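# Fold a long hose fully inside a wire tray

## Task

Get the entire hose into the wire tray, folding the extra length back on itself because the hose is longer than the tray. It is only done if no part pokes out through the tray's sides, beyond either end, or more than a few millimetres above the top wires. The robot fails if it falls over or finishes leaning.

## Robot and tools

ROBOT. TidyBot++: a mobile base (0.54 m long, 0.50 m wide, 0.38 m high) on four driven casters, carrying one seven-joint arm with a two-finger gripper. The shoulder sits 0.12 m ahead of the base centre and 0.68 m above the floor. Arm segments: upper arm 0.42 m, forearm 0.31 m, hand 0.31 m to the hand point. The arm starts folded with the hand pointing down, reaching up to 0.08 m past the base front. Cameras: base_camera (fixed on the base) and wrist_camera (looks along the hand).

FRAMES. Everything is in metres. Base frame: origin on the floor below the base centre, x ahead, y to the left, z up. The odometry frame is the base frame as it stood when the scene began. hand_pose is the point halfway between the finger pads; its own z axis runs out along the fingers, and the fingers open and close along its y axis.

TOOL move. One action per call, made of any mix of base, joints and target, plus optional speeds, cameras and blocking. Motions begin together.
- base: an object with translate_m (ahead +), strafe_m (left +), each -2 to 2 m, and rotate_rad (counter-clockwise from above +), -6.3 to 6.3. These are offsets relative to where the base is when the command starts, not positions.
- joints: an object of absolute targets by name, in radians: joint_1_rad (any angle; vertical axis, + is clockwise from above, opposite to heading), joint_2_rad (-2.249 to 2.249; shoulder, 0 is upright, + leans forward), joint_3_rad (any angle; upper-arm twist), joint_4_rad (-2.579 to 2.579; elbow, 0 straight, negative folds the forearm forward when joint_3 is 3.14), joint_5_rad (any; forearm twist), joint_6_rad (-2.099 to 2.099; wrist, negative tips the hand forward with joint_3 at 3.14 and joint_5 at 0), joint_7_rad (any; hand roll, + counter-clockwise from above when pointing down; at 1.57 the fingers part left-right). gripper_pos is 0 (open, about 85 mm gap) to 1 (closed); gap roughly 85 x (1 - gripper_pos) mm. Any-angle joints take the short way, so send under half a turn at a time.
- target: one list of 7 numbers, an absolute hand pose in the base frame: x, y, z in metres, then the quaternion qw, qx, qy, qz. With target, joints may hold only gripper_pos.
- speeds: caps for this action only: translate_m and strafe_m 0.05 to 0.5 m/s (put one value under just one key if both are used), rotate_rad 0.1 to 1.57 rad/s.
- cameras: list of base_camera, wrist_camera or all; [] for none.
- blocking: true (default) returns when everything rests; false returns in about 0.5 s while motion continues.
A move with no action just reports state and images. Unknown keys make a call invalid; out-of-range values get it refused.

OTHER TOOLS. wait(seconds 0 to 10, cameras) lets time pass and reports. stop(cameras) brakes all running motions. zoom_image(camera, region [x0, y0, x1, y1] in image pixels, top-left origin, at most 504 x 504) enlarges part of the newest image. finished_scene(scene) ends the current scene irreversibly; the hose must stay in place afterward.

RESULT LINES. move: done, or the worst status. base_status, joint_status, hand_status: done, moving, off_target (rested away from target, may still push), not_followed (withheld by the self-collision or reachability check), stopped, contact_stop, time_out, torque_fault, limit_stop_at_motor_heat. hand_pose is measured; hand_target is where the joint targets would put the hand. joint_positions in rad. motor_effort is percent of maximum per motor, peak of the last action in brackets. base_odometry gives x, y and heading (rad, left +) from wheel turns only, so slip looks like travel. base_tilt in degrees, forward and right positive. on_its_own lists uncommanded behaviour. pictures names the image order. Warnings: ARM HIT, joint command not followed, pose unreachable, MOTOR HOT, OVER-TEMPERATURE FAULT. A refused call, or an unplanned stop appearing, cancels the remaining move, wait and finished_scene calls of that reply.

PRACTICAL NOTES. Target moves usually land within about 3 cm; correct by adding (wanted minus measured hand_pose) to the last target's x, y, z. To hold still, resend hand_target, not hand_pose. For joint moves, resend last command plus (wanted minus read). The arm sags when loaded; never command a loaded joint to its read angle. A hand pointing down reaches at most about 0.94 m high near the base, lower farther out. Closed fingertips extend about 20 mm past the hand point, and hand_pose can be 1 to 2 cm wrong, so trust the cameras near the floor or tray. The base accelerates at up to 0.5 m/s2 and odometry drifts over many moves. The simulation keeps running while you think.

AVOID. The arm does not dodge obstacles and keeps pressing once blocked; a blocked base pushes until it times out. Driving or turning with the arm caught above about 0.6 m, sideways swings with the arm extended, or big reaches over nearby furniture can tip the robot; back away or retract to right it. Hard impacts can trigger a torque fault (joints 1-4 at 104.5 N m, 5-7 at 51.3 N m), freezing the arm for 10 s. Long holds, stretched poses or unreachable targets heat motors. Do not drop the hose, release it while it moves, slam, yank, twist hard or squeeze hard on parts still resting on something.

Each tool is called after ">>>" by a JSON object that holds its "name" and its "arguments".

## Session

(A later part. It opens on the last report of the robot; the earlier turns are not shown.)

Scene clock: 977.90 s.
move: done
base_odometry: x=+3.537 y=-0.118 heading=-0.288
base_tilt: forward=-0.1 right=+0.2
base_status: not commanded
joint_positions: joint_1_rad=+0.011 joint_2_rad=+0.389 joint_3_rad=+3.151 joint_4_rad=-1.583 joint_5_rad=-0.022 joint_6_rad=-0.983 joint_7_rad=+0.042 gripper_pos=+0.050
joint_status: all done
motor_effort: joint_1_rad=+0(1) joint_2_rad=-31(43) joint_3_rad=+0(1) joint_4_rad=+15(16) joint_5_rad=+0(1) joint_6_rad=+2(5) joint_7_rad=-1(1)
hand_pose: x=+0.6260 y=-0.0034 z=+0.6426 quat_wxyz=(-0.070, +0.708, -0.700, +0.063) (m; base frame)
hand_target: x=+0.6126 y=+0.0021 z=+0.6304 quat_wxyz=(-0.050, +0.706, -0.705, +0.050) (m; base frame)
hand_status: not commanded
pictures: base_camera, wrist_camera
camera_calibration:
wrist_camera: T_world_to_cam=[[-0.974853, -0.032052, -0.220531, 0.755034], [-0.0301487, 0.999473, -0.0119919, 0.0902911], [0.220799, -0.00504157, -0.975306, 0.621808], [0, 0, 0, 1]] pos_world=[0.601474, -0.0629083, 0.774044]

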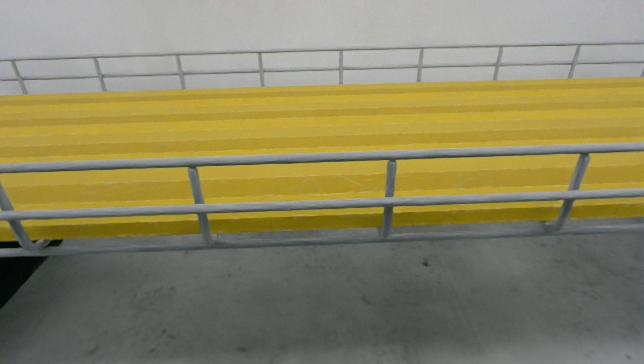

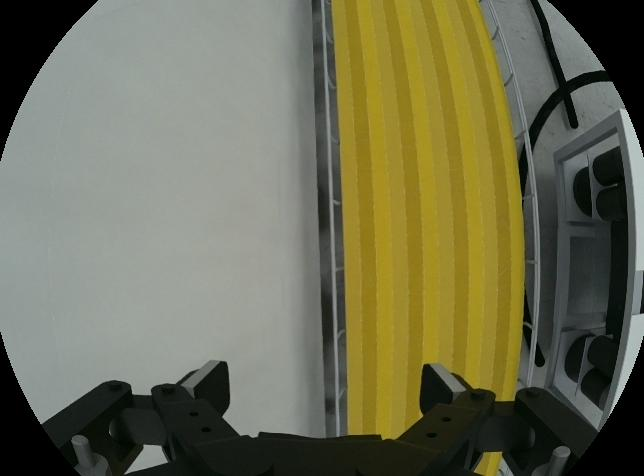

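>>> {"name": "move", "arguments": {"base": {"translate_m": -0.5}, "joints": {"joint_2_rad": 0.2, "joint_4_rad": -1.2, "joint_6_rad": -1.0}}}

Scene clock: 1001.27 s.
move: done
base_odometry: x=+3.058 y=+0.024 heading=-0.287
base_tilt: forward=-0.2 right=+0.2
base_status: done
joint_positions: joint_1_rad=+0.008 joint_2_rad=+0.180 joint_3_rad=+3.150 joint_4_rad=-1.216 joint_5_rad=-0.022 joint_6_rad=-0.983 joint_7_rad=+0.042 gripper_pos=+0.050
joint_status: all done
motor_effort: joint_1_rad=-1(2) joint_2_rad=-28(37) joint_3_rad=+0(1) joint_4_rad=+19(19) joint_5_rad=+0(1) joint_6_rad=+6(7) joint_7_rad=+0(1)
hand_pose: x=+0.7190 y=-0.0019 z=+0.9259 quat_wxyz=(-0.263, +0.663, -0.649, +0.264) (m; base frame)
hand_target: x=+0.7226 y=+0.0022 z=+0.9181 quat_wxyz=(-0.257, +0.660, -0.659, +0.256) (m; base frame)
hand_status: not commanded
pictures: base_camera, wrist_camera
camera_calibration:
wrist_camera: T_world_to_cam=[[-0.697035, -0.0411976, -0.715852, 1.16703], [-0.022226, 0.99911, -0.0358574, 0.111427], [0.716692, -0.0090833, -0.69733, 0.263613], [0, 0, 0, 1]] pos_world=[0.627007, -0.0608548, 1.02324]

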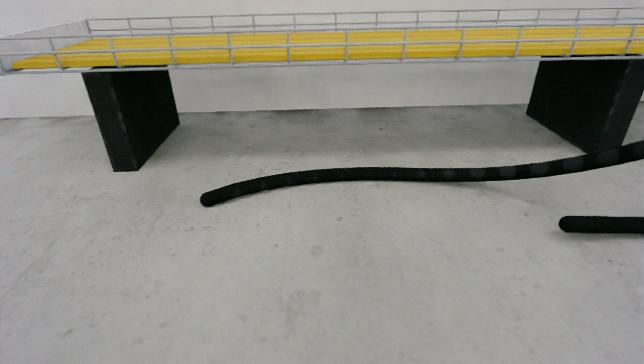

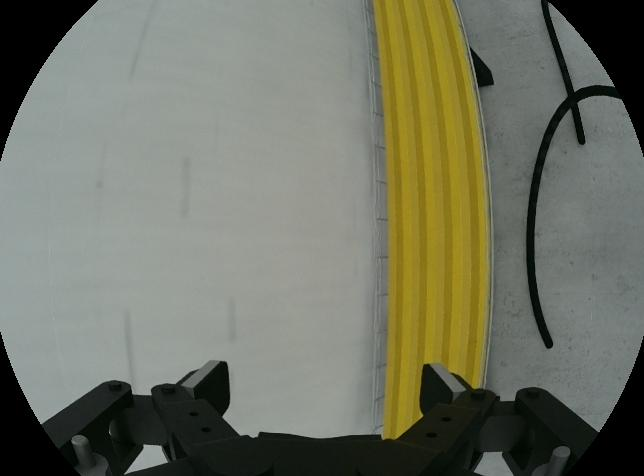

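>>> {"name": "move", "arguments": {"joints": {"joint_1_rad": 0.9}}}

Scene clock: 1025.73 s.
move: done
base_odometry: x=+3.058 y=+0.024 heading=-0.287
base_tilt: forward=-0.1 right=+0.2
base_status: not commanded
joint_positions: joint_1_rad=+0.891 joint_2_rad=+0.180 joint_3_rad=+3.146 joint_4_rad=-1.216 joint_5_rad=-0.022 joint_6_rad=-0.983 joint_7_rad=+0.042 gripper_pos=+0.050
joint_status: all done
motor_effort: joint_1_rad=-1(4) joint_2_rad=-28(29) joint_3_rad=+1(2) joint_4_rad=+19(20) joint_5_rad=+0(1) joint_6_rad=+6(6) joint_7_rad=+0(1)
hand_pose: x=+0.4998 y=-0.4636 z=+0.9258 quat_wxyz=(-0.126, +0.324, -0.870, +0.351) (m; base frame)
hand_target: x=+0.4959 y=-0.4715 z=+0.9181 quat_wxyz=(-0.120, +0.307, -0.880, +0.342) (m; base frame)
hand_status: not commanded
pictures: base_camera, wrist_camera
camera_calibration:
wrist_camera: T_world_to_cam=[[-0.475705, 0.511147, -0.715844, 1.14066], [0.755661, 0.654019, -0.0351636, 0.0183845], [0.450202, -0.557663, -0.697374, 0.295392], [0, 0, 0, 1]] pos_world=[0.395738, -0.430339, 1.02318]

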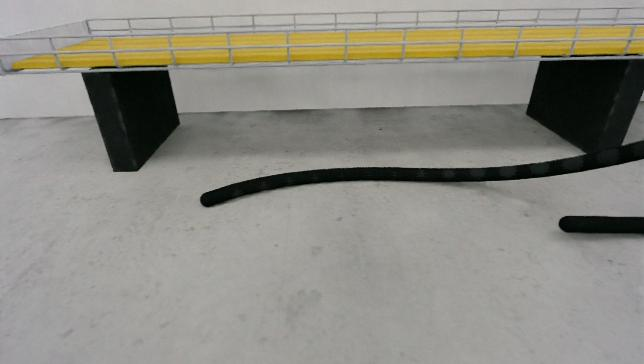

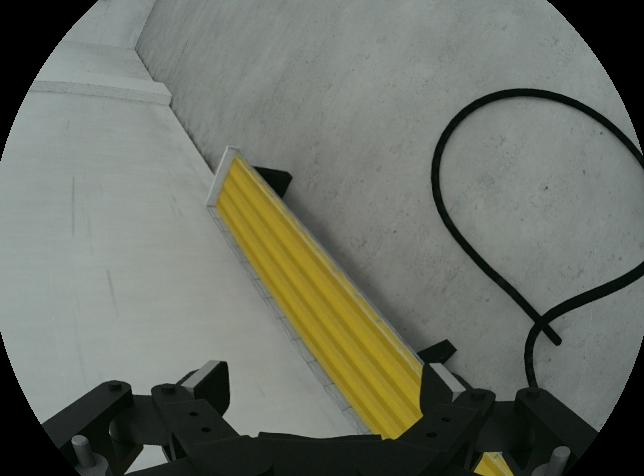

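>>> {"name": "move", "arguments": {"base": {"translate_m": 0.25}, "joints": {"joint_1_rad": 1.07, "joint_2_rad": 0.85, "joint_4_rad": -1.83, "joint_6_rad": -0.46, "joint_7_rad": 1.1}}}

Scene clock: 1063.73 s.
move: done
base_odometry: x=+3.298 y=-0.047 heading=-0.287
base_tilt: forward=-0.2 right=+0.2
base_status: done
joint_positions: joint_1_rad=+1.059 joint_2_rad=+0.825 joint_3_rad=+3.144 joint_4_rad=-1.810 joint_5_rad=-0.022 joint_6_rad=-0.541 joint_7_rad=+1.046 gripper_pos=+0.050
joint_status: all done
motor_effort: joint_1_rad=-1(3) joint_2_rad=-36(43) joint_3_rad=-1(3) joint_4_rad=+7(20) joint_5_rad=+0(1) joint_6_rad=+0(6) joint_7_rad=-1(2)
hand_pose: x=+0.3426 y=-0.3915 z=+0.3814 quat_wxyz=(-0.009, +0.695, -0.719, -0.015) (m; base frame)
hand_target: x=+0.3401 y=-0.3995 z=+0.3668 quat_wxyz=(+0.000, +0.718, -0.696, +0.001) (m; base frame)
hand_status: not commanded
pictures: base_camera, wrist_camera
camera_calibration:
wrist_camera: T_world_to_cam=[[-0.999579, 0.0138194, -0.0255291, 0.360744], [0.0133779, 0.999759, 0.017384, 0.440562], [0.0257632, 0.0170351, -0.999523, 0.512327], [0, 0, 0, 1]] pos_world=[0.341499, -0.454169, 0.513633]

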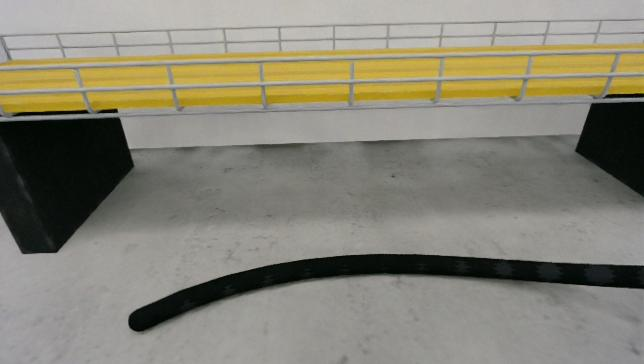

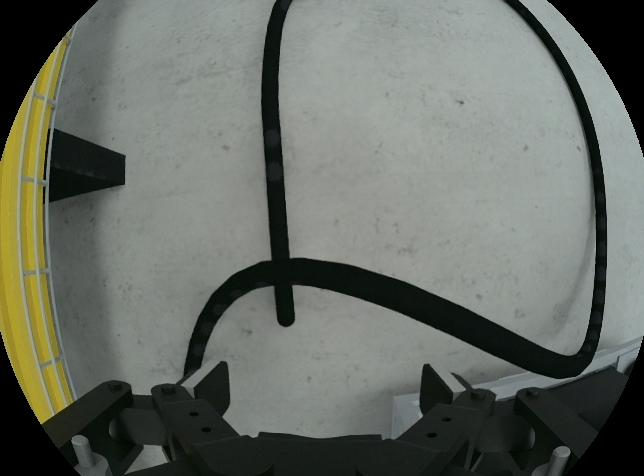

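>>> {"name": "move", "arguments": {"joints": {"joint_1_rad": 1.07, "joint_2_rad": 1.55, "joint_4_rad": -1.03, "joint_6_rad": -0.54, "joint_7_rad": 1.1}}}

Scene clock: 1075.47 s.
move: done
base_odometry: x=+3.298 y=-0.047 heading=-0.287
base_tilt: forward=-0.2 right=+0.2
base_status: not commanded
joint_positions: joint_1_rad=+1.059 joint_2_rad=+1.522 joint_3_rad=+3.144 joint_4_rad=-1.051 joint_5_rad=-0.022 joint_6_rad=-0.540 joint_7_rad=+1.048 gripper_pos=+0.050
joint_status: all done
motor_effort: joint_1_rad=-1(1) joint_2_rad=-48(50) joint_3_rad=+0(1) joint_4_rad=+7(9) joint_5_rad=+0(1) joint_6_rad=+0(1) joint_7_rad=+0(2)
hand_pose: x=+0.4147 y=-0.5203 z=+0.1264 quat_wxyz=(+0.000, +0.696, -0.718, +0.015) (m; base frame)
hand_target: x=+0.4066 y=-0.5207 z=+0.1133 quat_wxyz=(+0.002, +0.718, -0.696, +0.011) (m; base frame)
hand_status: not commanded
pictures: base_camera, wrist_camera
camera_calibration:
wrist_camera: T_world_to_cam=[[-0.998388, 0.00753579, -0.0562629, 0.428202], [0.00966721, 0.999242, -0.0377078, 0.581039], [0.0559361, -0.0381909, -0.997704, 0.216345], [0, 0, 0, 1]] pos_world=[0.409793, -0.575564, 0.261849]

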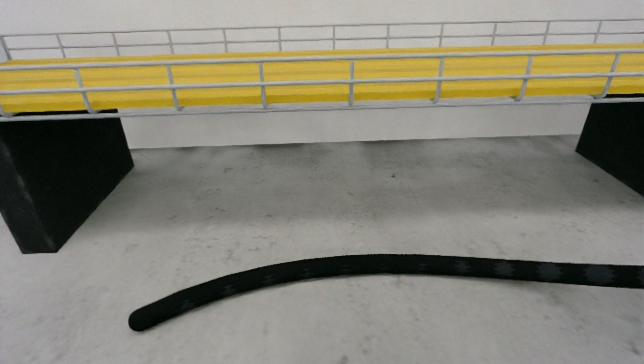

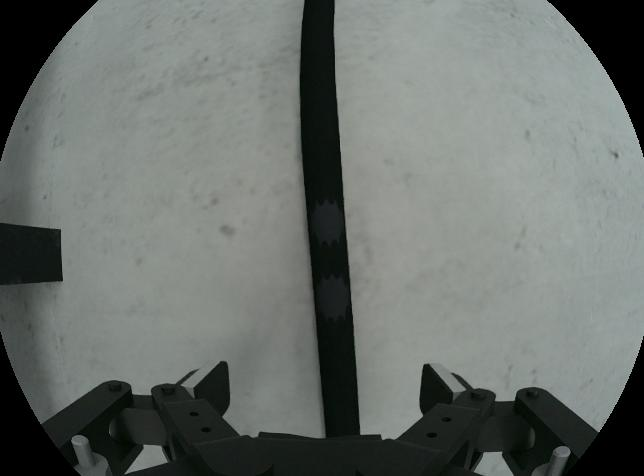

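>>> {"name": "move", "arguments": {"joints": {"joint_1_rad": 1.08, "joint_2_rad": 1.79, "joint_4_rad": -0.76, "joint_6_rad": -0.57, "joint_7_rad": 1.05}}}

Scene clock: 1081.20 s.
move: done
base_odometry: x=+3.298 y=-0.047 heading=-0.287
base_tilt: forward=-0.1 right=+0.2
base_status: not commanded
joint_positions: joint_1_rad=+1.067 joint_2_rad=+1.770 joint_3_rad=+3.144 joint_4_rad=-0.778 joint_5_rad=-0.022 joint_6_rad=-0.540 joint_7_rad=+1.048 gripper_pos=+0.050
joint_status: all done
motor_effort: joint_1_rad=+0(1) joint_2_rad=-47(52) joint_3_rad=+0(1) joint_4_rad=+9(10) joint_5_rad=+0(1) joint_6_rad=+0(2) joint_7_rad=-1(2)
hand_pose: x=+0.4144 y=-0.5282 z=+0.0273 quat_wxyz=(+0.003, +0.694, -0.720, +0.027) (m; base frame)
hand_target: x=+0.4003 y=-0.5217 z=+0.0182 quat_wxyz=(+0.002, +0.696, -0.718, +0.011) (m; base frame)
hand_status: not commanded
pictures: base_camera, wrist_camera
camera_calibration:
wrist_camera: T_world_to_cam=[[-0.997551, 0.0125052, -0.0688153, 0.424984], [0.0166231, 0.998084, -0.0595974, 0.582297], [0.0679381, -0.0605954, -0.995848, 0.100319], [0, 0, 0, 1]] pos_world=[0.407449, -0.580416, 0.163852]

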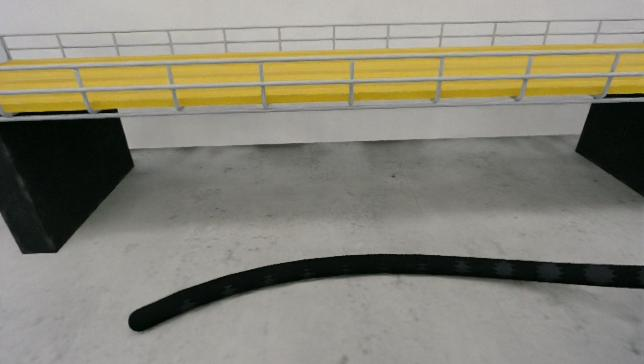

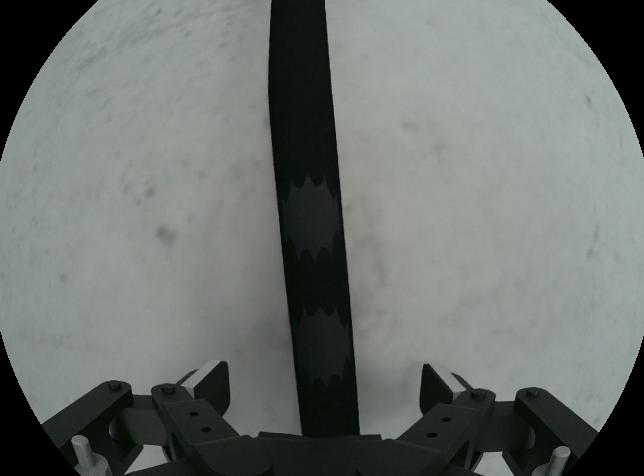

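Grip and lift.

>>> {"name": "move", "arguments": {"joints": {"gripper_pos": 0.93}, "cameras": []}}

>>> {"name": "move", "arguments": {"joints": {"joint_2_rad": 1.3, "joint_4_rad": -1.3, "joint_6_rad": -0.5}, "cameras": []}}

>>> {"name": "move", "arguments": {"joints": {"joint_2_rad": 0.6, "joint_4_rad": -1.6, "joint_6_rad": -0.9}}}

Scene clock: 1086.17 s.
move: off_target
base_odometry: x=+3.298 y=-0.047 heading=-0.287
base_tilt: forward=-0.1 right=+0.2
base_status: not commanded
joint_positions: joint_1_rad=+1.067 joint_2_rad=+1.769 joint_3_rad=+3.144 joint_4_rad=-0.778 joint_5_rad=-0.022 joint_6_rad=-0.540 joint_7_rad=+1.048 gripper_pos=+0.763
joint_status: gripper_pos off_target (ended at +0.763, target +0.930)
motor_effort: joint_1_rad=+1(2) joint_2_rad=-48(49) joint_3_rad=+0(2) joint_4_rad=+9(10) joint_5_rad=+0(1) joint_6_rad=+1(2) joint_7_rad=+0(1)
hand_pose: x=+0.4149 y=-0.5288 z=+0.0279 quat_wxyz=(+0.003, +0.694, -0.720, +0.028) (m; base frame)
hand_target: x=+0.4003 y=-0.5217 z=+0.0182 quat_wxyz=(+0.002, +0.696, -0.718, +0.011) (m; base frame)
hand_status: not commanded
pictures: none
No camera images: "cameras" was empty.

Scene clock: 1087.93 s.
move: done
base_odometry: x=+3.298 y=-0.047 heading=-0.287
base_tilt: forward=-0.1 right=+0.2
base_status: not commanded
joint_positions: joint_1_rad=+1.067 joint_2_rad=+1.299 joint_3_rad=+3.144 joint_4_rad=-1.286 joint_5_rad=-0.022 joint_6_rad=-0.540 joint_7_rad=+1.048 gripper_pos=+0.763
joint_status: all done
motor_effort: joint_1_rad=+0(1) joint_2_rad=-50(53) joint_3_rad=+0(1) joint_4_rad=+9(10) joint_5_rad=+0(1) joint_6_rad=+1(2) joint_7_rad=+0(1)
hand_pose: x=+0.4004 y=-0.5029 z=+0.2164 quat_wxyz=(-0.002, +0.694, -0.720, +0.009) (m; base frame)
hand_target: x=+0.3946 y=-0.5108 z=+0.2140 quat_wxyz=(+0.005, +0.696, -0.717, +0.020) (m; base frame)
hand_status: not commanded
pictures: none
No camera images: "cameras" was empty.

Scene clock: 1089.90 s.
move: done
base_odometry: x=+3.298 y=-0.047 heading=-0.287
base_tilt: forward=-0.2 right=+0.2
base_status: not commanded
joint_positions: joint_1_rad=+1.070 joint_2_rad=+0.611 joint_3_rad=+3.144 joint_4_rad=-1.589 joint_5_rad=-0.022 joint_6_rad=-0.815 joint_7_rad=+1.048 gripper_pos=+0.763
joint_status: all done
motor_effort: joint_1_rad=-1(2) joint_2_rad=-42(55) joint_3_rad=-1(1) joint_4_rad=+15(15) joint_5_rad=+0(1) joint_6_rad=+1(2) joint_7_rad=-1(1)
hand_pose: x=+0.3805 y=-0.4666 z=+0.5328 quat_wxyz=(+0.010, +0.692, -0.719, +0.063) (m; base frame)
hand_target: x=+0.3588 y=-0.4441 z=+0.5331 quat_wxyz=(+0.005, +0.697, -0.717, +0.020) (m; base frame)
hand_status: not commanded
pictures: base_camera, wrist_camera
camera_calibration:
wrist_camera: T_world_to_cam=[[-0.993947, 0.00826278, -0.109545, 0.44353], [0.0214704, 0.992549, -0.119943, 0.57924], [0.107738, -0.121569, -0.986719, 0.561307], [0, 0, 0, 1]] pos_world=[0.367935, -0.510351, 0.671915]

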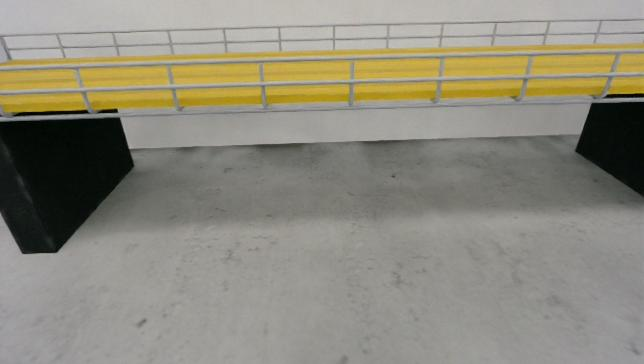

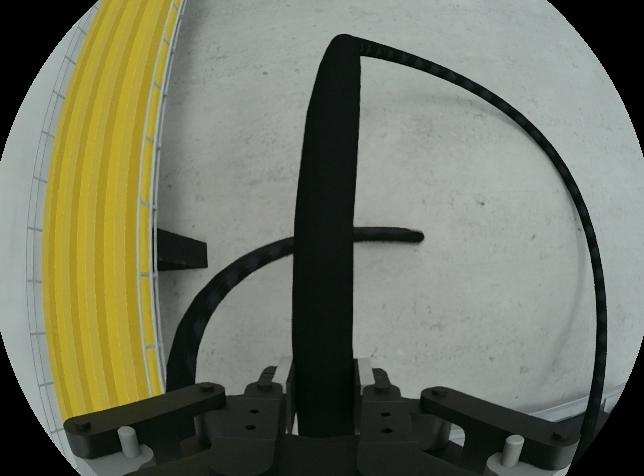

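>>> {"name": "wait", "arguments": {"seconds": 0.5}}

Scene clock: 1097.53 s.
base_odometry: x=+3.298 y=-0.047 heading=-0.287
base_tilt: forward=-0.2 right=+0.2
base_status: not commanded
joint_positions: joint_1_rad=+1.070 joint_2_rad=+0.611 joint_3_rad=+3.144 joint_4_rad=-1.591 joint_5_rad=-0.022 joint_6_rad=-0.819 joint_7_rad=+1.048 gripper_pos=+0.763
joint_status: all done
motor_effort: joint_1_rad=-1(2) joint_2_rad=-42(55) joint_3_rad=-1(1) joint_4_rad=+15(15) joint_5_rad=-1(1) joint_6_rad=+1(2) joint_7_rad=+0(1)
hand_pose: x=+0.3795 y=-0.4648 z=+0.5322 quat_wxyz=(+0.009, +0.692, -0.719, +0.060) (m; base frame)
hand_target: x=+0.3588 y=-0.4441 z=+0.5331 quat_wxyz=(+0.005, +0.697, -0.717, +0.020) (m; base frame)
hand_status: not commanded
wait: 0.50 s; at rest from the start
pictures: base_camera, wrist_camera
camera_calibration:
wrist_camera: T_world_to_cam=[[-0.994241, 0.00874723, -0.106809, 0.441353], [0.0210873, 0.993146, -0.114959, 0.575137], [0.105072, -0.116549, -0.987611, 0.564832], [0, 0, 0, 1]] pos_world=[0.367336, -0.509225, 0.671092]

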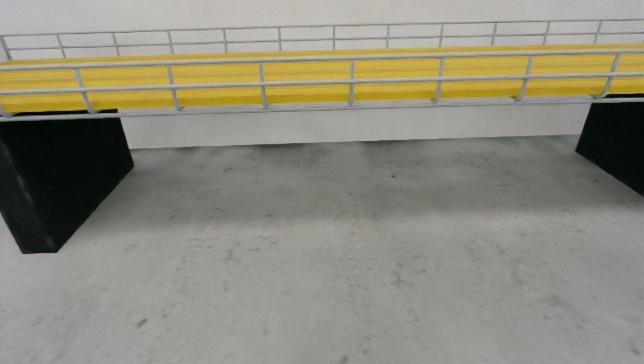

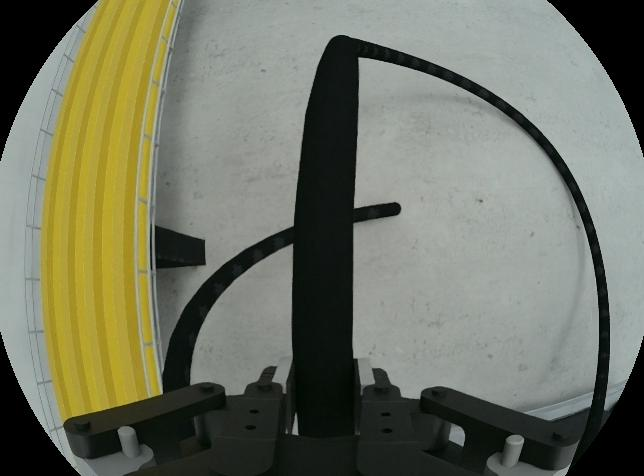

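>>> {"name": "move", "arguments": {"joints": {"joint_1_rad": 1.5, "joint_7_rad": 1.5}}}

Scene clock: 1104.43 s.
move: done
base_odometry: x=+3.298 y=-0.047 heading=-0.287
base_tilt: forward=-0.1 right=+0.3
base_status: not commanded
joint_positions: joint_1_rad=+1.488 joint_2_rad=+0.610 joint_3_rad=+3.142 joint_4_rad=-1.591 joint_5_rad=-0.022 joint_6_rad=-0.826 joint_7_rad=+1.447 gripper_pos=+0.763
joint_status: all done
motor_effort: joint_1_rad=+1(2) joint_2_rad=-41(42) joint_3_rad=+1(2) joint_4_rad=+15(16) joint_5_rad=+1(2) joint_6_rad=+2(2) joint_7_rad=-1(2)
hand_pose: x=+0.1692 y=-0.5282 z=+0.5320 quat_wxyz=(+0.029, +0.686, -0.725, +0.050) (m; base frame)
hand_target: x=+0.1568 y=-0.5032 z=+0.5331 quat_wxyz=(+0.013, +0.707, -0.706, +0.016) (m; base frame)
hand_status: not commanded
pictures: base_camera, wrist_camera
camera_calibration:
wrist_camera: T_world_to_cam=[[-0.997601, 0.0274786, -0.0635447, 0.220232], [0.0354765, 0.991091, -0.128375, 0.646133], [0.0594511, -0.130321, -0.989688, 0.580885], [0, 0, 0, 1]] pos_world=[0.162247, -0.570727, 0.671837]

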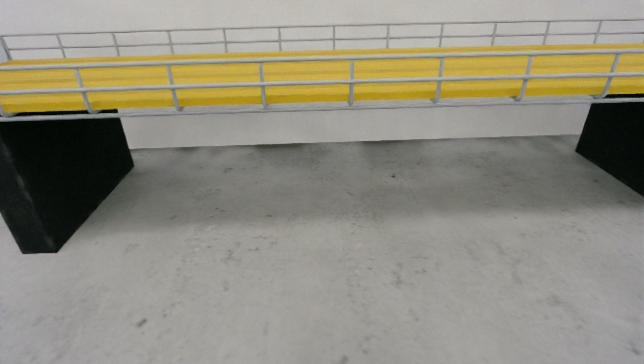

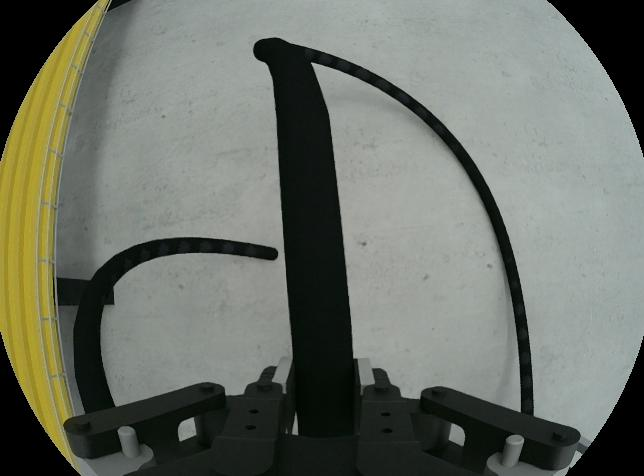

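>>> {"name": "move", "arguments": {"joints": {"joint_1_rad": 1.07, "joint_2_rad": 1.4, "joint_4_rad": -1.2, "joint_6_rad": -0.5, "joint_7_rad": 1.05}}}

Scene clock: 1112.87 s.
move: done
base_odometry: x=+3.298 y=-0.047 heading=-0.287
base_tilt: forward=-0.2 right=+0.3
base_status: not commanded
joint_positions: joint_1_rad=+1.081 joint_2_rad=+1.383 joint_3_rad=+3.142 joint_4_rad=-1.224 joint_5_rad=-0.022 joint_6_rad=-0.584 joint_7_rad=+1.103 gripper_pos=+0.763
joint_status: all done
motor_effort: joint_1_rad=+0(2) joint_2_rad=-49(52) joint_3_rad=-1(1) joint_4_rad=+8(15) joint_5_rad=+0(1) joint_6_rad=+0(3) joint_7_rad=-1(2)
hand_pose: x=+0.3861 y=-0.4902 z=+0.1789 quat_wxyz=(-0.013, +0.708, -0.705, -0.022) (m; base frame)
hand_target: x=+0.4041 y=-0.5161 z=+0.1729 quat_wxyz=(+0.005, +0.700, -0.714, +0.020) (m; base frame)
hand_status: not commanded
pictures: base_camera, wrist_camera
camera_calibration:
wrist_camera: T_world_to_cam=[[-0.999438, -0.0241618, -0.0232439, 0.381316], [-0.0249102, 0.999162, 0.0324657, 0.553946], [0.02244, 0.0330264, -0.999203, 0.31959], [0, 0, 0, 1]] pos_world=[0.387729, -0.554824, 0.310214]

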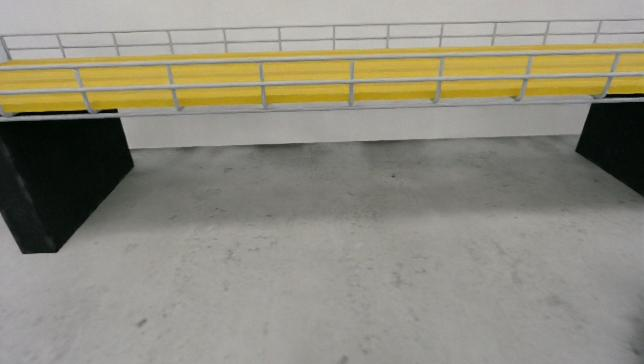

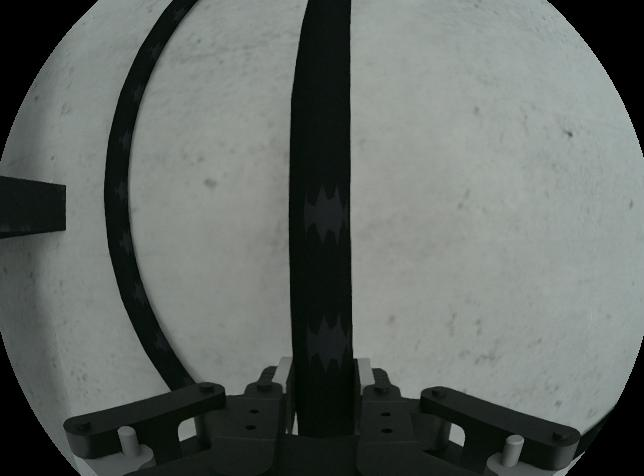

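>>> {"name": "move", "arguments": {"joints": {"joint_1_rad": 1.35, "joint_2_rad": 1.56, "joint_4_rad": -0.75, "joint_6_rad": -0.86, "joint_7_rad": 1.35}, "cameras": []}}

>>> {"name": "move", "arguments": {"joints": {"joint_1_rad": 1.35, "joint_2_rad": 0.9, "joint_4_rad": -1.2, "joint_6_rad": -1.05, "joint_7_rad": 1.35}}}

Scene clock: 1124.73 s.
move: done
base_odometry: x=+3.298 y=-0.047 heading=-0.287
base_tilt: forward=-0.1 right=+0.2
base_status: not commanded
joint_positions: joint_1_rad=+1.345 joint_2_rad=+1.536 joint_3_rad=+3.141 joint_4_rad=-0.776 joint_5_rad=-0.022 joint_6_rad=-0.783 joint_7_rad=+1.297 gripper_pos=+0.763
joint_status: all done
motor_effort: joint_1_rad=+0(3) joint_2_rad=-54(55) joint_3_rad=+0(2) joint_4_rad=+12(13) joint_5_rad=+0(1) joint_6_rad=+1(2) joint_7_rad=-1(2)
hand_pose: x=+0.2751 y=-0.6483 z=+0.1732 quat_wxyz=(+0.005, +0.684, -0.729, +0.024) (m; base frame)
hand_target: x=+0.2622 y=-0.6281 z=+0.1634 quat_wxyz=(-0.008, +0.707, -0.707, -0.012) (m; base frame)
hand_status: not commanded
pictures: none
No camera images: "cameras" was empty.

Scene clock: 1126.67 s.
move: done
base_odometry: x=+3.298 y=-0.047 heading=-0.287
base_tilt: forward=-0.2 right=+0.2
base_status: not commanded
joint_positions: joint_1_rad=+1.345 joint_2_rad=+0.901 joint_3_rad=+3.141 joint_4_rad=-1.190 joint_5_rad=-0.022 joint_6_rad=-0.977 joint_7_rad=+1.298 gripper_pos=+0.763
joint_status: all done
motor_effort: joint_1_rad=-1(1) joint_2_rad=-50(59) joint_3_rad=+0(1) joint_4_rad=+15(16) joint_5_rad=+0(1) joint_6_rad=+2(3) joint_7_rad=+0(2)
hand_pose: x=+0.2666 y=-0.6079 z=+0.4766 quat_wxyz=(+0.011, +0.686, -0.727, +0.037) (m; base frame)
hand_target: x=+0.2522 y=-0.5833 z=+0.4734 quat_wxyz=(-0.003, +0.707, -0.707, -0.003) (m; base frame)
hand_status: not commanded
pictures: base_camera, wrist_camera
camera_calibration:
wrist_camera: T_world_to_cam=[[-0.996876, 0.0324198, -0.072018, 0.322986], [0.0383991, 0.995788, -0.083255, 0.69512], [0.0690156, -0.0857604, -0.993923, 0.536421], [0, 0, 0, 1]] pos_world=[0.258263, -0.65666, 0.614294]

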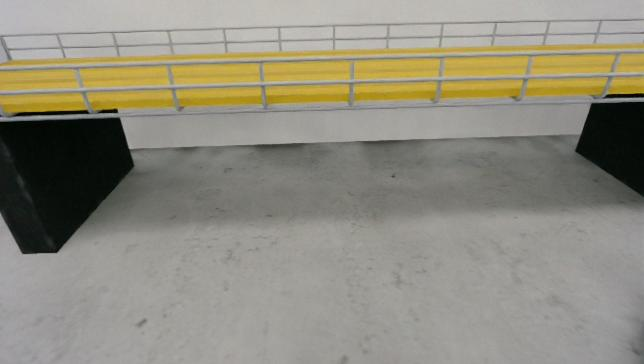

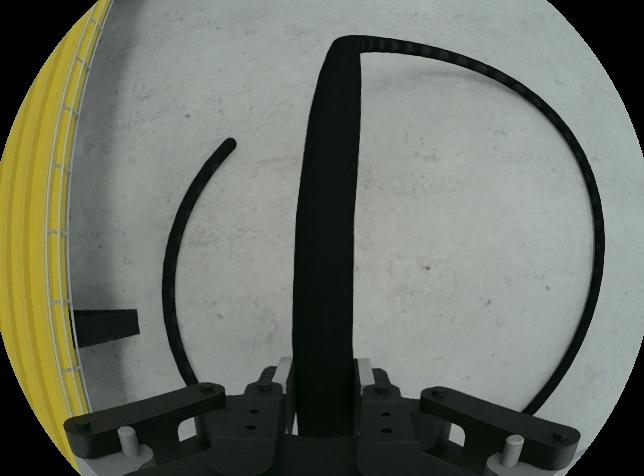

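>>> {"name": "move", "arguments": {"base": {"translate_m": -0.9}, "speeds": {"translate_m": 0.35}}}

>>> {"name": "move", "arguments": {"joints": {"joint_1_rad": 0.0, "joint_2_rad": 0.5, "joint_4_rad": -1.5, "joint_6_rad": -1.05, "joint_7_rad": 0.05}}}

Scene clock: 1144.57 s.
move: done
base_odometry: x=+2.434 y=+0.208 heading=-0.289
base_tilt: forward=-0.2 right=+0.2
base_status: done
joint_positions: joint_1_rad=+1.344 joint_2_rad=+0.899 joint_3_rad=+3.137 joint_4_rad=-1.192 joint_5_rad=-0.022 joint_6_rad=-0.981 joint_7_rad=+1.301 gripper_pos=+0.763
joint_status: not commanded
motor_effort: joint_1_rad=+1(4) joint_2_rad=-50(52) joint_3_rad=+1(2) joint_4_rad=+16(16) joint_5_rad=+2(2) joint_6_rad=+2(3) joint_7_rad=-1(2)
hand_pose: x=+0.2684 y=-0.6055 z=+0.4767 quat_wxyz=(+0.008, +0.688, -0.725, +0.035) (m; base frame)
hand_target: x=+0.2522 y=-0.5833 z=+0.4734 quat_wxyz=(-0.003, +0.707, -0.707, -0.003) (m; base frame)
hand_status: not commanded
pictures: base_camera, wrist_camera
camera_calibration:
wrist_camera: T_world_to_cam=[[-0.996958, 0.0264882, -0.0733015, 0.321694], [0.0322269, 0.996413, -0.0782469, 0.692343], [0.070966, -0.0803712, -0.994236, 0.53959], [0, 0, 0, 1]] pos_world=[0.260111, -0.655014, 0.614234]

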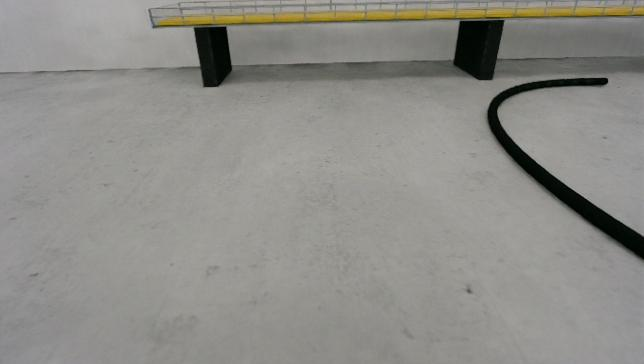

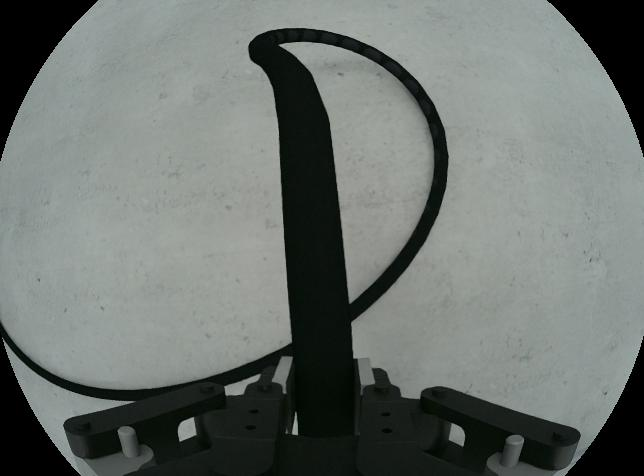

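Scene clock: 1147.50 s.
move: done
base_odometry: x=+2.434 y=+0.208 heading=-0.289
base_tilt: forward=-0.2 right=+0.1
base_status: not commanded
joint_positions: joint_1_rad=+0.010 joint_2_rad=+0.507 joint_3_rad=+3.134 joint_4_rad=-1.487 joint_5_rad=-0.022 joint_6_rad=-0.981 joint_7_rad=+0.104 gripper_pos=+0.763
joint_status: all done
motor_effort: joint_1_rad=-1(4) joint_2_rad=-39(51) joint_3_rad=-1(2) joint_4_rad=+17(17) joint_5_rad=+0(2) joint_6_rad=+2(3) joint_7_rad=+0(1)
hand_pose: x=+0.6616 y=+0.0054 z=+0.6136 quat_wxyz=(-0.064, +0.735, -0.672, +0.054) (m; base frame)
hand_target: x=+0.6350 y=+0.0021 z=+0.6103 quat_wxyz=(-0.032, +0.724, -0.688, +0.033) (m; base frame)
hand_status: not commanded
pictures: base_camera, wrist_camera
camera_calibration:
wrist_camera: T_world_to_cam=[[-0.973498, -0.108165, -0.201501, 0.77145], [-0.107544, 0.994101, -0.014056, 0.134773], [0.201832, 0.00798675, -0.979388, 0.600721], [0, 0, 0, 1]] pos_world=[0.644254, -0.0553327, 0.745681]

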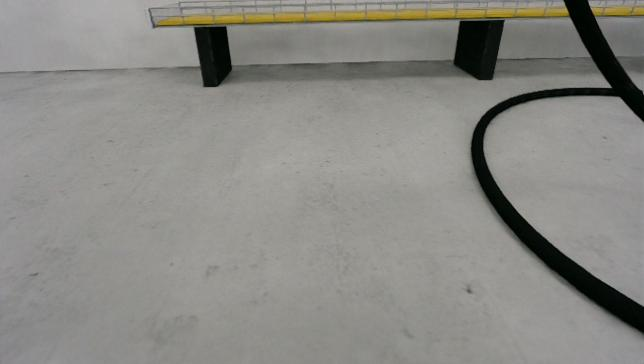

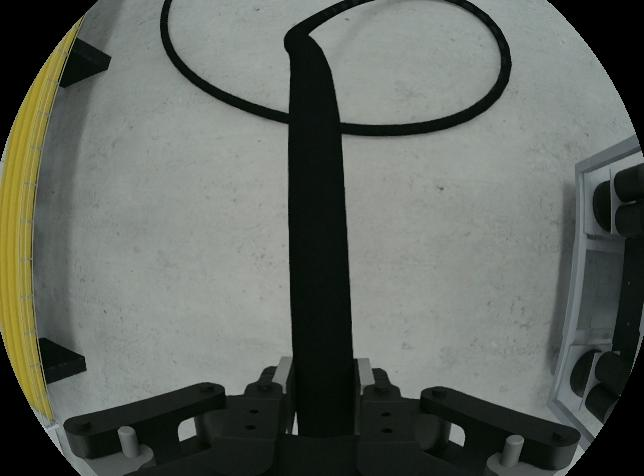

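>>> {"name": "move", "arguments": {"base": {"translate_m": -0.45}, "cameras": []}}

>>> {"name": "move", "arguments": {"base": {"strafe_m": -0.8}, "joints": {"joint_7_rad": 1.6}, "speeds": {"strafe_m": 0.35}}}

Scene clock: 1161.77 s.
move: done
base_odometry: x=+2.003 y=+0.336 heading=-0.290
base_tilt: forward=-0.2 right=+0.2
base_status: done
joint_positions: joint_1_rad=+0.010 joint_2_rad=+0.498 joint_3_rad=+3.134 joint_4_rad=-1.493 joint_5_rad=-0.022 joint_6_rad=-0.981 joint_7_rad=+0.102 gripper_pos=+0.763
joint_status: not commanded
motor_effort: joint_1_rad=+0(2) joint_2_rad=-39(40) joint_3_rad=+0(1) joint_4_rad=+16(17) joint_5_rad=+1(1) joint_6_rad=+1(2) joint_7_rad=-1(2)
hand_pose: x=+0.6596 y=+0.0055 z=+0.6168 quat_wxyz=(-0.065, +0.735, -0.673, +0.056) (m; base frame)
hand_target: x=+0.6350 y=+0.0021 z=+0.6103 quat_wxyz=(-0.032, +0.724, -0.688, +0.033) (m; base frame)
hand_status: not commanded
pictures: none
No camera images: "cameras" was empty.

Scene clock: 1165.10 s.
move: done
base_odometry: x=+1.774 y=-0.431 heading=-0.291
base_tilt: forward=-0.2 right=+0.1
base_status: done
joint_positions: joint_1_rad=+0.000 joint_2_rad=+0.498 joint_3_rad=+3.135 joint_4_rad=-1.494 joint_5_rad=-0.022 joint_6_rad=-0.982 joint_7_rad=+1.549 gripper_pos=+0.763
joint_status: all done
motor_effort: joint_1_rad=+0(3) joint_2_rad=-39(40) joint_3_rad=+0(2) joint_4_rad=+17(18) joint_5_rad=+0(1) joint_6_rad=+3(4) joint_7_rad=-1(2)
hand_pose: x=+0.6589 y=+0.0104 z=+0.6165 quat_wxyz=(-0.012, +0.996, -0.013, +0.084) (m; base frame)
hand_target: x=+0.6350 y=+0.0021 z=+0.6103 quat_wxyz=(+0.000, +0.999, +0.015, +0.046) (m; base frame)
hand_status: not commanded
pictures: base_camera, wrist_camera
camera_calibration:
wrist_camera: T_world_to_cam=[[0.00251532, -0.998337, -0.0575848, 0.0473585], [-0.982894, 0.0081363, -0.183991, 0.821279], [0.184153, 0.0570626, -0.98124, 0.616263], [0, 0, 0, 1]] pos_world=[0.693625, 0.00543197, 0.758537]

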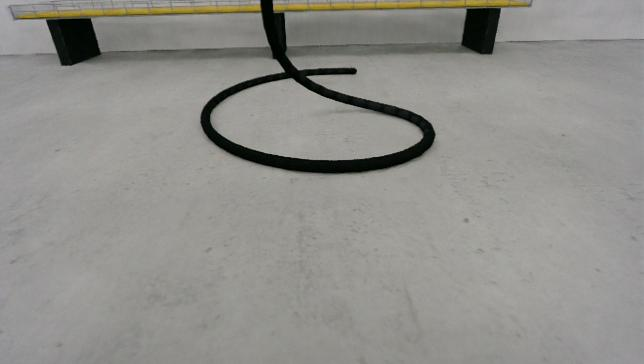

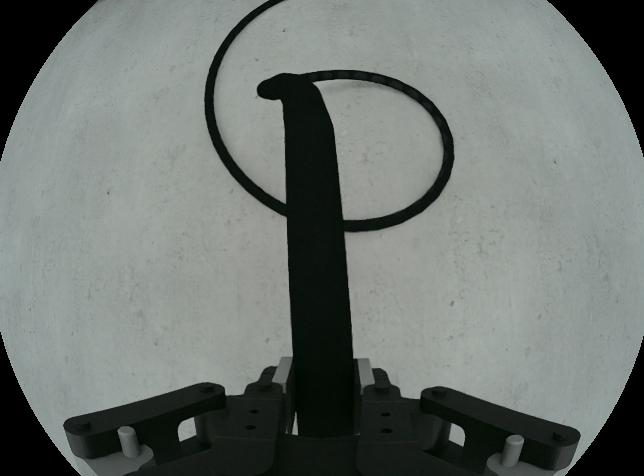

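>>> {"name": "move", "arguments": {"base": {"strafe_m": -1.0}, "joints": {"joint_7_rad": 2.8}, "speeds": {"strafe_m": 0.35}}}

Scene clock: 1172.87 s.
move: done
base_odometry: x=+1.487 y=-1.389 heading=-0.291
base_tilt: forward=-0.2 right=+0.1
base_status: done
joint_positions: joint_1_rad=-0.001 joint_2_rad=+0.498 joint_3_rad=+3.136 joint_4_rad=-1.494 joint_5_rad=-0.022 joint_6_rad=-0.983 joint_7_rad=+2.749 gripper_pos=+0.763
joint_status: all done
motor_effort: joint_1_rad=+0(3) joint_2_rad=-38(41) joint_3_rad=+0(2) joint_4_rad=+17(19) joint_5_rad=-1(2) joint_6_rad=+2(4) joint_7_rad=-1(1)
hand_pose: x=+0.6583 y=+0.0103 z=+0.6160 quat_wxyz=(+0.037, +0.830, +0.551, +0.075) (m; base frame)
hand_target: x=+0.6350 y=+0.0021 z=+0.6103 quat_wxyz=(+0.026, +0.816, +0.577, +0.038) (m; base frame)
hand_status: not commanded
pictures: base_camera, wrist_camera
camera_calibration:
wrist_camera: T_world_to_cam=[[0.923058, -0.368045, 0.111837, -0.6696], [-0.358297, -0.928434, -0.0981468, 0.366248], [0.139955, 0.0505244, -0.988868, 0.649835], [0, 0, 0, 1]] pos_world=[0.658357, 0.0607617, 0.753433]

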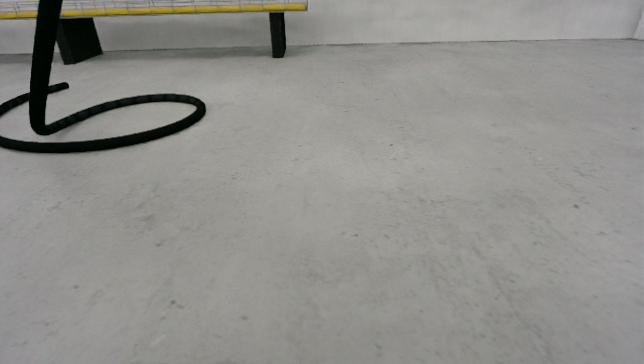

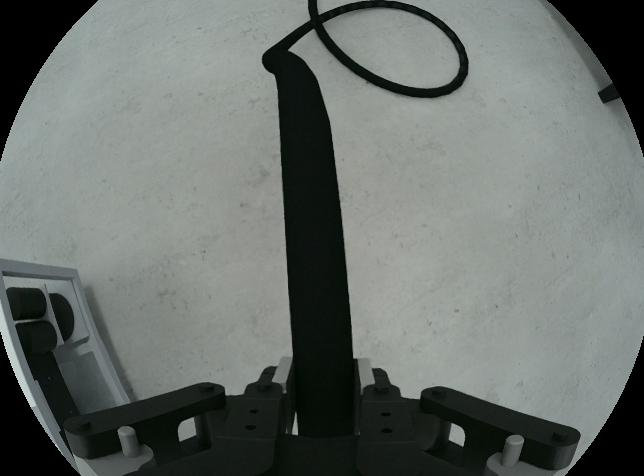

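>>> {"name": "move", "arguments": {"base": {"strafe_m": -0.6}, "joints": {"joint_7_rad": 3.14}, "speeds": {"strafe_m": 0.35}, "cameras": ["base_camera"]}}

>>> {"name": "move", "arguments": {"base": {"translate_m": 1.2}, "speeds": {"translate_m": 0.35}}}

Scene clock: 1189.27 s.
move: done
base_odometry: x=+1.315 y=-1.964 heading=-0.291
base_tilt: forward=-0.1 right=+0.2
base_status: done
joint_positions: joint_1_rad=-0.002 joint_2_rad=+0.498 joint_3_rad=+3.136 joint_4_rad=-1.495 joint_5_rad=-0.022 joint_6_rad=-0.983 joint_7_rad=+3.092 gripper_pos=+0.763
joint_status: all done
motor_effort: joint_1_rad=+0(3) joint_2_rad=-39(41) joint_3_rad=+0(2) joint_4_rad=+16(17) joint_5_rad=-1(2) joint_6_rad=+2(2) joint_7_rad=+0(1)
hand_pose: x=+0.6583 y=+0.0108 z=+0.6160 quat_wxyz=(+0.049, +0.723, +0.686, +0.068) (m; base frame)
hand_target: x=+0.6350 y=+0.0021 z=+0.6103 quat_wxyz=(+0.032, +0.706, +0.706, +0.033) (m; base frame)
hand_status: not commanded
pictures: base_camera

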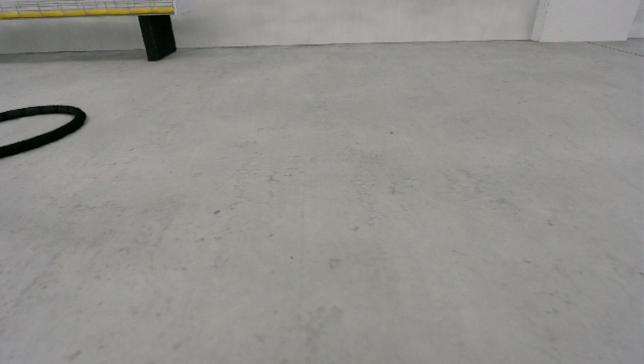

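Scene clock: 1193.73 s.
move: done
base_odometry: x=+2.464 y=-2.308 heading=-0.292
base_tilt: forward=-0.2 right=+0.1
base_status: done
joint_positions: joint_1_rad=-0.002 joint_2_rad=+0.498 joint_3_rad=+3.136 joint_4_rad=-1.496 joint_5_rad=-0.022 joint_6_rad=-0.983 joint_7_rad=+3.096 gripper_pos=+0.763
joint_status: not commanded
motor_effort: joint_1_rad=+1(1) joint_2_rad=-38(41) joint_3_rad=+1(1) joint_4_rad=+17(18) joint_5_rad=-2(2) joint_6_rad=+2(3) joint_7_rad=-2(2)
hand_pose: x=+0.6574 y=+0.0107 z=+0.6156 quat_wxyz=(+0.049, +0.722, +0.687, +0.067) (m; base frame)
hand_target: x=+0.6350 y=+0.0021 z=+0.6103 quat_wxyz=(+0.032, +0.706, +0.706, +0.033) (m; base frame)
hand_status: not commanded
pictures: base_camera, wrist_camera
camera_calibration:
wrist_camera: T_world_to_cam=[[0.99126, -0.0291769, 0.128654, -0.727371], [-0.0237824, -0.99878, -0.0432694, 0.113337], [0.12976, 0.0398316, -0.990745, 0.657465], [0, 0, 0, 1]] pos_world=[0.638397, 0.0657888, 0.749864]

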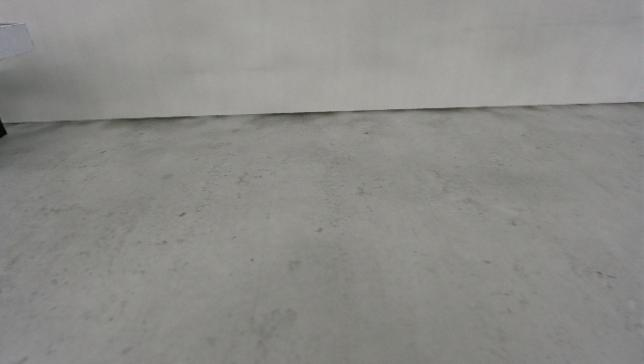

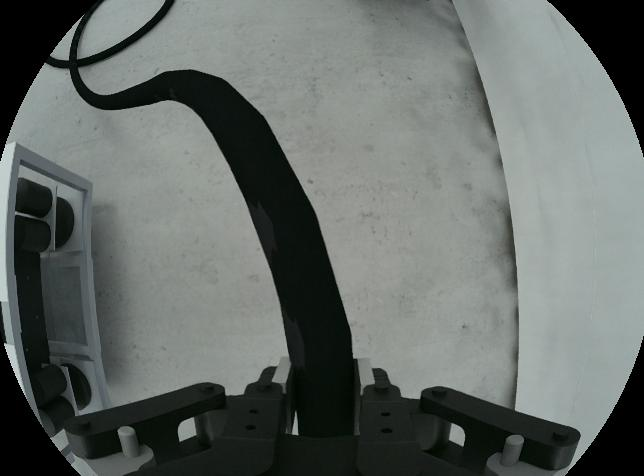

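>>> {"name": "move", "arguments": {"base": {"translate_m": -0.8}, "joints": {"joint_7_rad": 1.6}}}

>>> {"name": "move", "arguments": {"base": {"strafe_m": 1.4}, "joints": {"joint_7_rad": 0.1}}}

Scene clock: 1223.47 s.
move: done
base_odometry: x=+1.698 y=-2.078 heading=-0.293
base_tilt: forward=-0.2 right=+0.2
base_status: done
joint_positions: joint_1_rad=-0.004 joint_2_rad=+0.498 joint_3_rad=+3.136 joint_4_rad=-1.502 joint_5_rad=-0.022 joint_6_rad=-0.991 joint_7_rad=+1.661 gripper_pos=+0.763
joint_status: all done
motor_effort: joint_1_rad=+0(7) joint_2_rad=-39(41) joint_3_rad=+1(4) joint_4_rad=+17(19) joint_5_rad=-2(3) joint_6_rad=+3(4) joint_7_rad=-2(4)
hand_pose: x=+0.6526 y=+0.0116 z=+0.6130 quat_wxyz=(-0.008, +0.996, +0.044, +0.076) (m; base frame)
hand_target: x=+0.6350 y=+0.0021 z=+0.6103 quat_wxyz=(+0.000, +0.999, +0.015, +0.046) (m; base frame)
hand_status: not commanded
pictures: base_camera, wrist_camera
camera_calibration:
wrist_camera: T_world_to_cam=[[0.115044, -0.992564, -0.0397696, -0.0360137], [-0.979881, -0.106819, -0.16859, 0.80442], [0.163088, 0.0583647, -0.984884, 0.629942], [0, 0, 0, 1]] pos_world=[0.689643, 0.013415, 0.754604]

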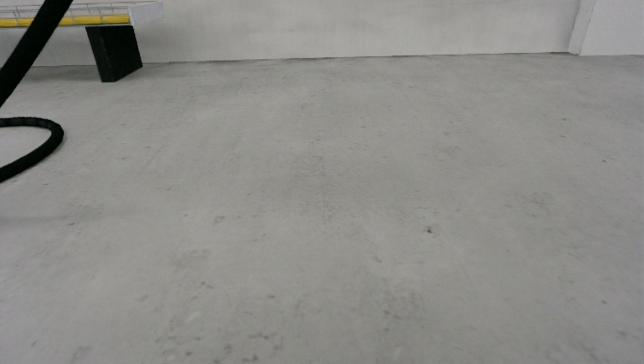

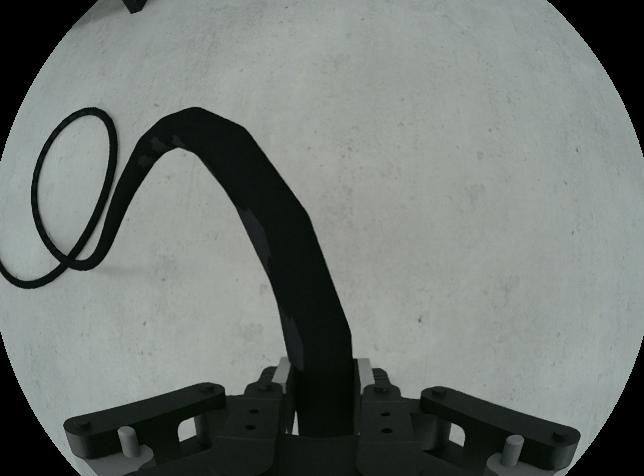

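Scene clock: 1227.50 s.
move: done
base_odometry: x=+2.102 y=-0.737 heading=-0.292
base_tilt: forward=-0.1 right=+0.3
base_status: done
joint_positions: joint_1_rad=-0.007 joint_2_rad=+0.498 joint_3_rad=+3.136 joint_4_rad=-1.502 joint_5_rad=-0.022 joint_6_rad=-0.991 joint_7_rad=+0.156 gripper_pos=+0.763
joint_status: all done
motor_effort: joint_1_rad=+1(3) joint_2_rad=-38(39) joint_3_rad=+1(3) joint_4_rad=+16(18) joint_5_rad=+0(3) joint_6_rad=+2(4) joint_7_rad=-2(3)
hand_pose: x=+0.6526 y=+0.0136 z=+0.6131 quat_wxyz=(-0.058, +0.758, -0.647, +0.050) (m; base frame)
hand_target: x=+0.6350 y=+0.0021 z=+0.6103 quat_wxyz=(-0.031, +0.741, -0.670, +0.034) (m; base frame)
hand_status: not commanded
pictures: base_camera, wrist_camera
camera_calibration:
wrist_camera: T_world_to_cam=[[-0.966671, -0.175721, -0.186195, 0.750518], [-0.174843, 0.984367, -0.021263, 0.174122], [0.187021, 0.0120006, -0.982283, 0.613331], [0, 0, 0, 1]] pos_world=[0.641242, -0.0468785, 0.745909]

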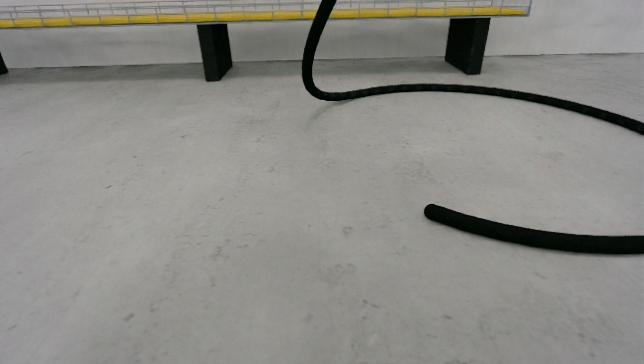

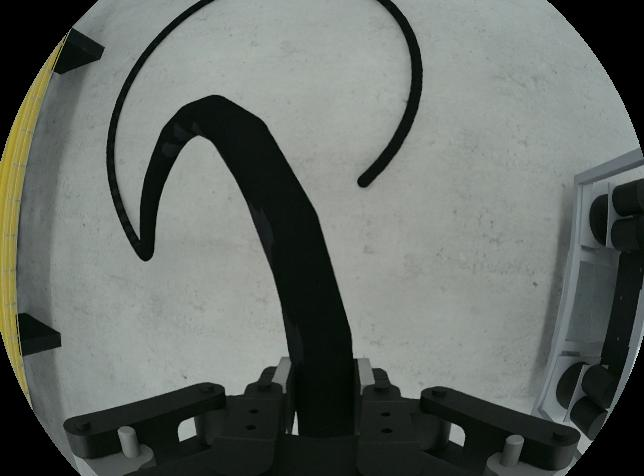

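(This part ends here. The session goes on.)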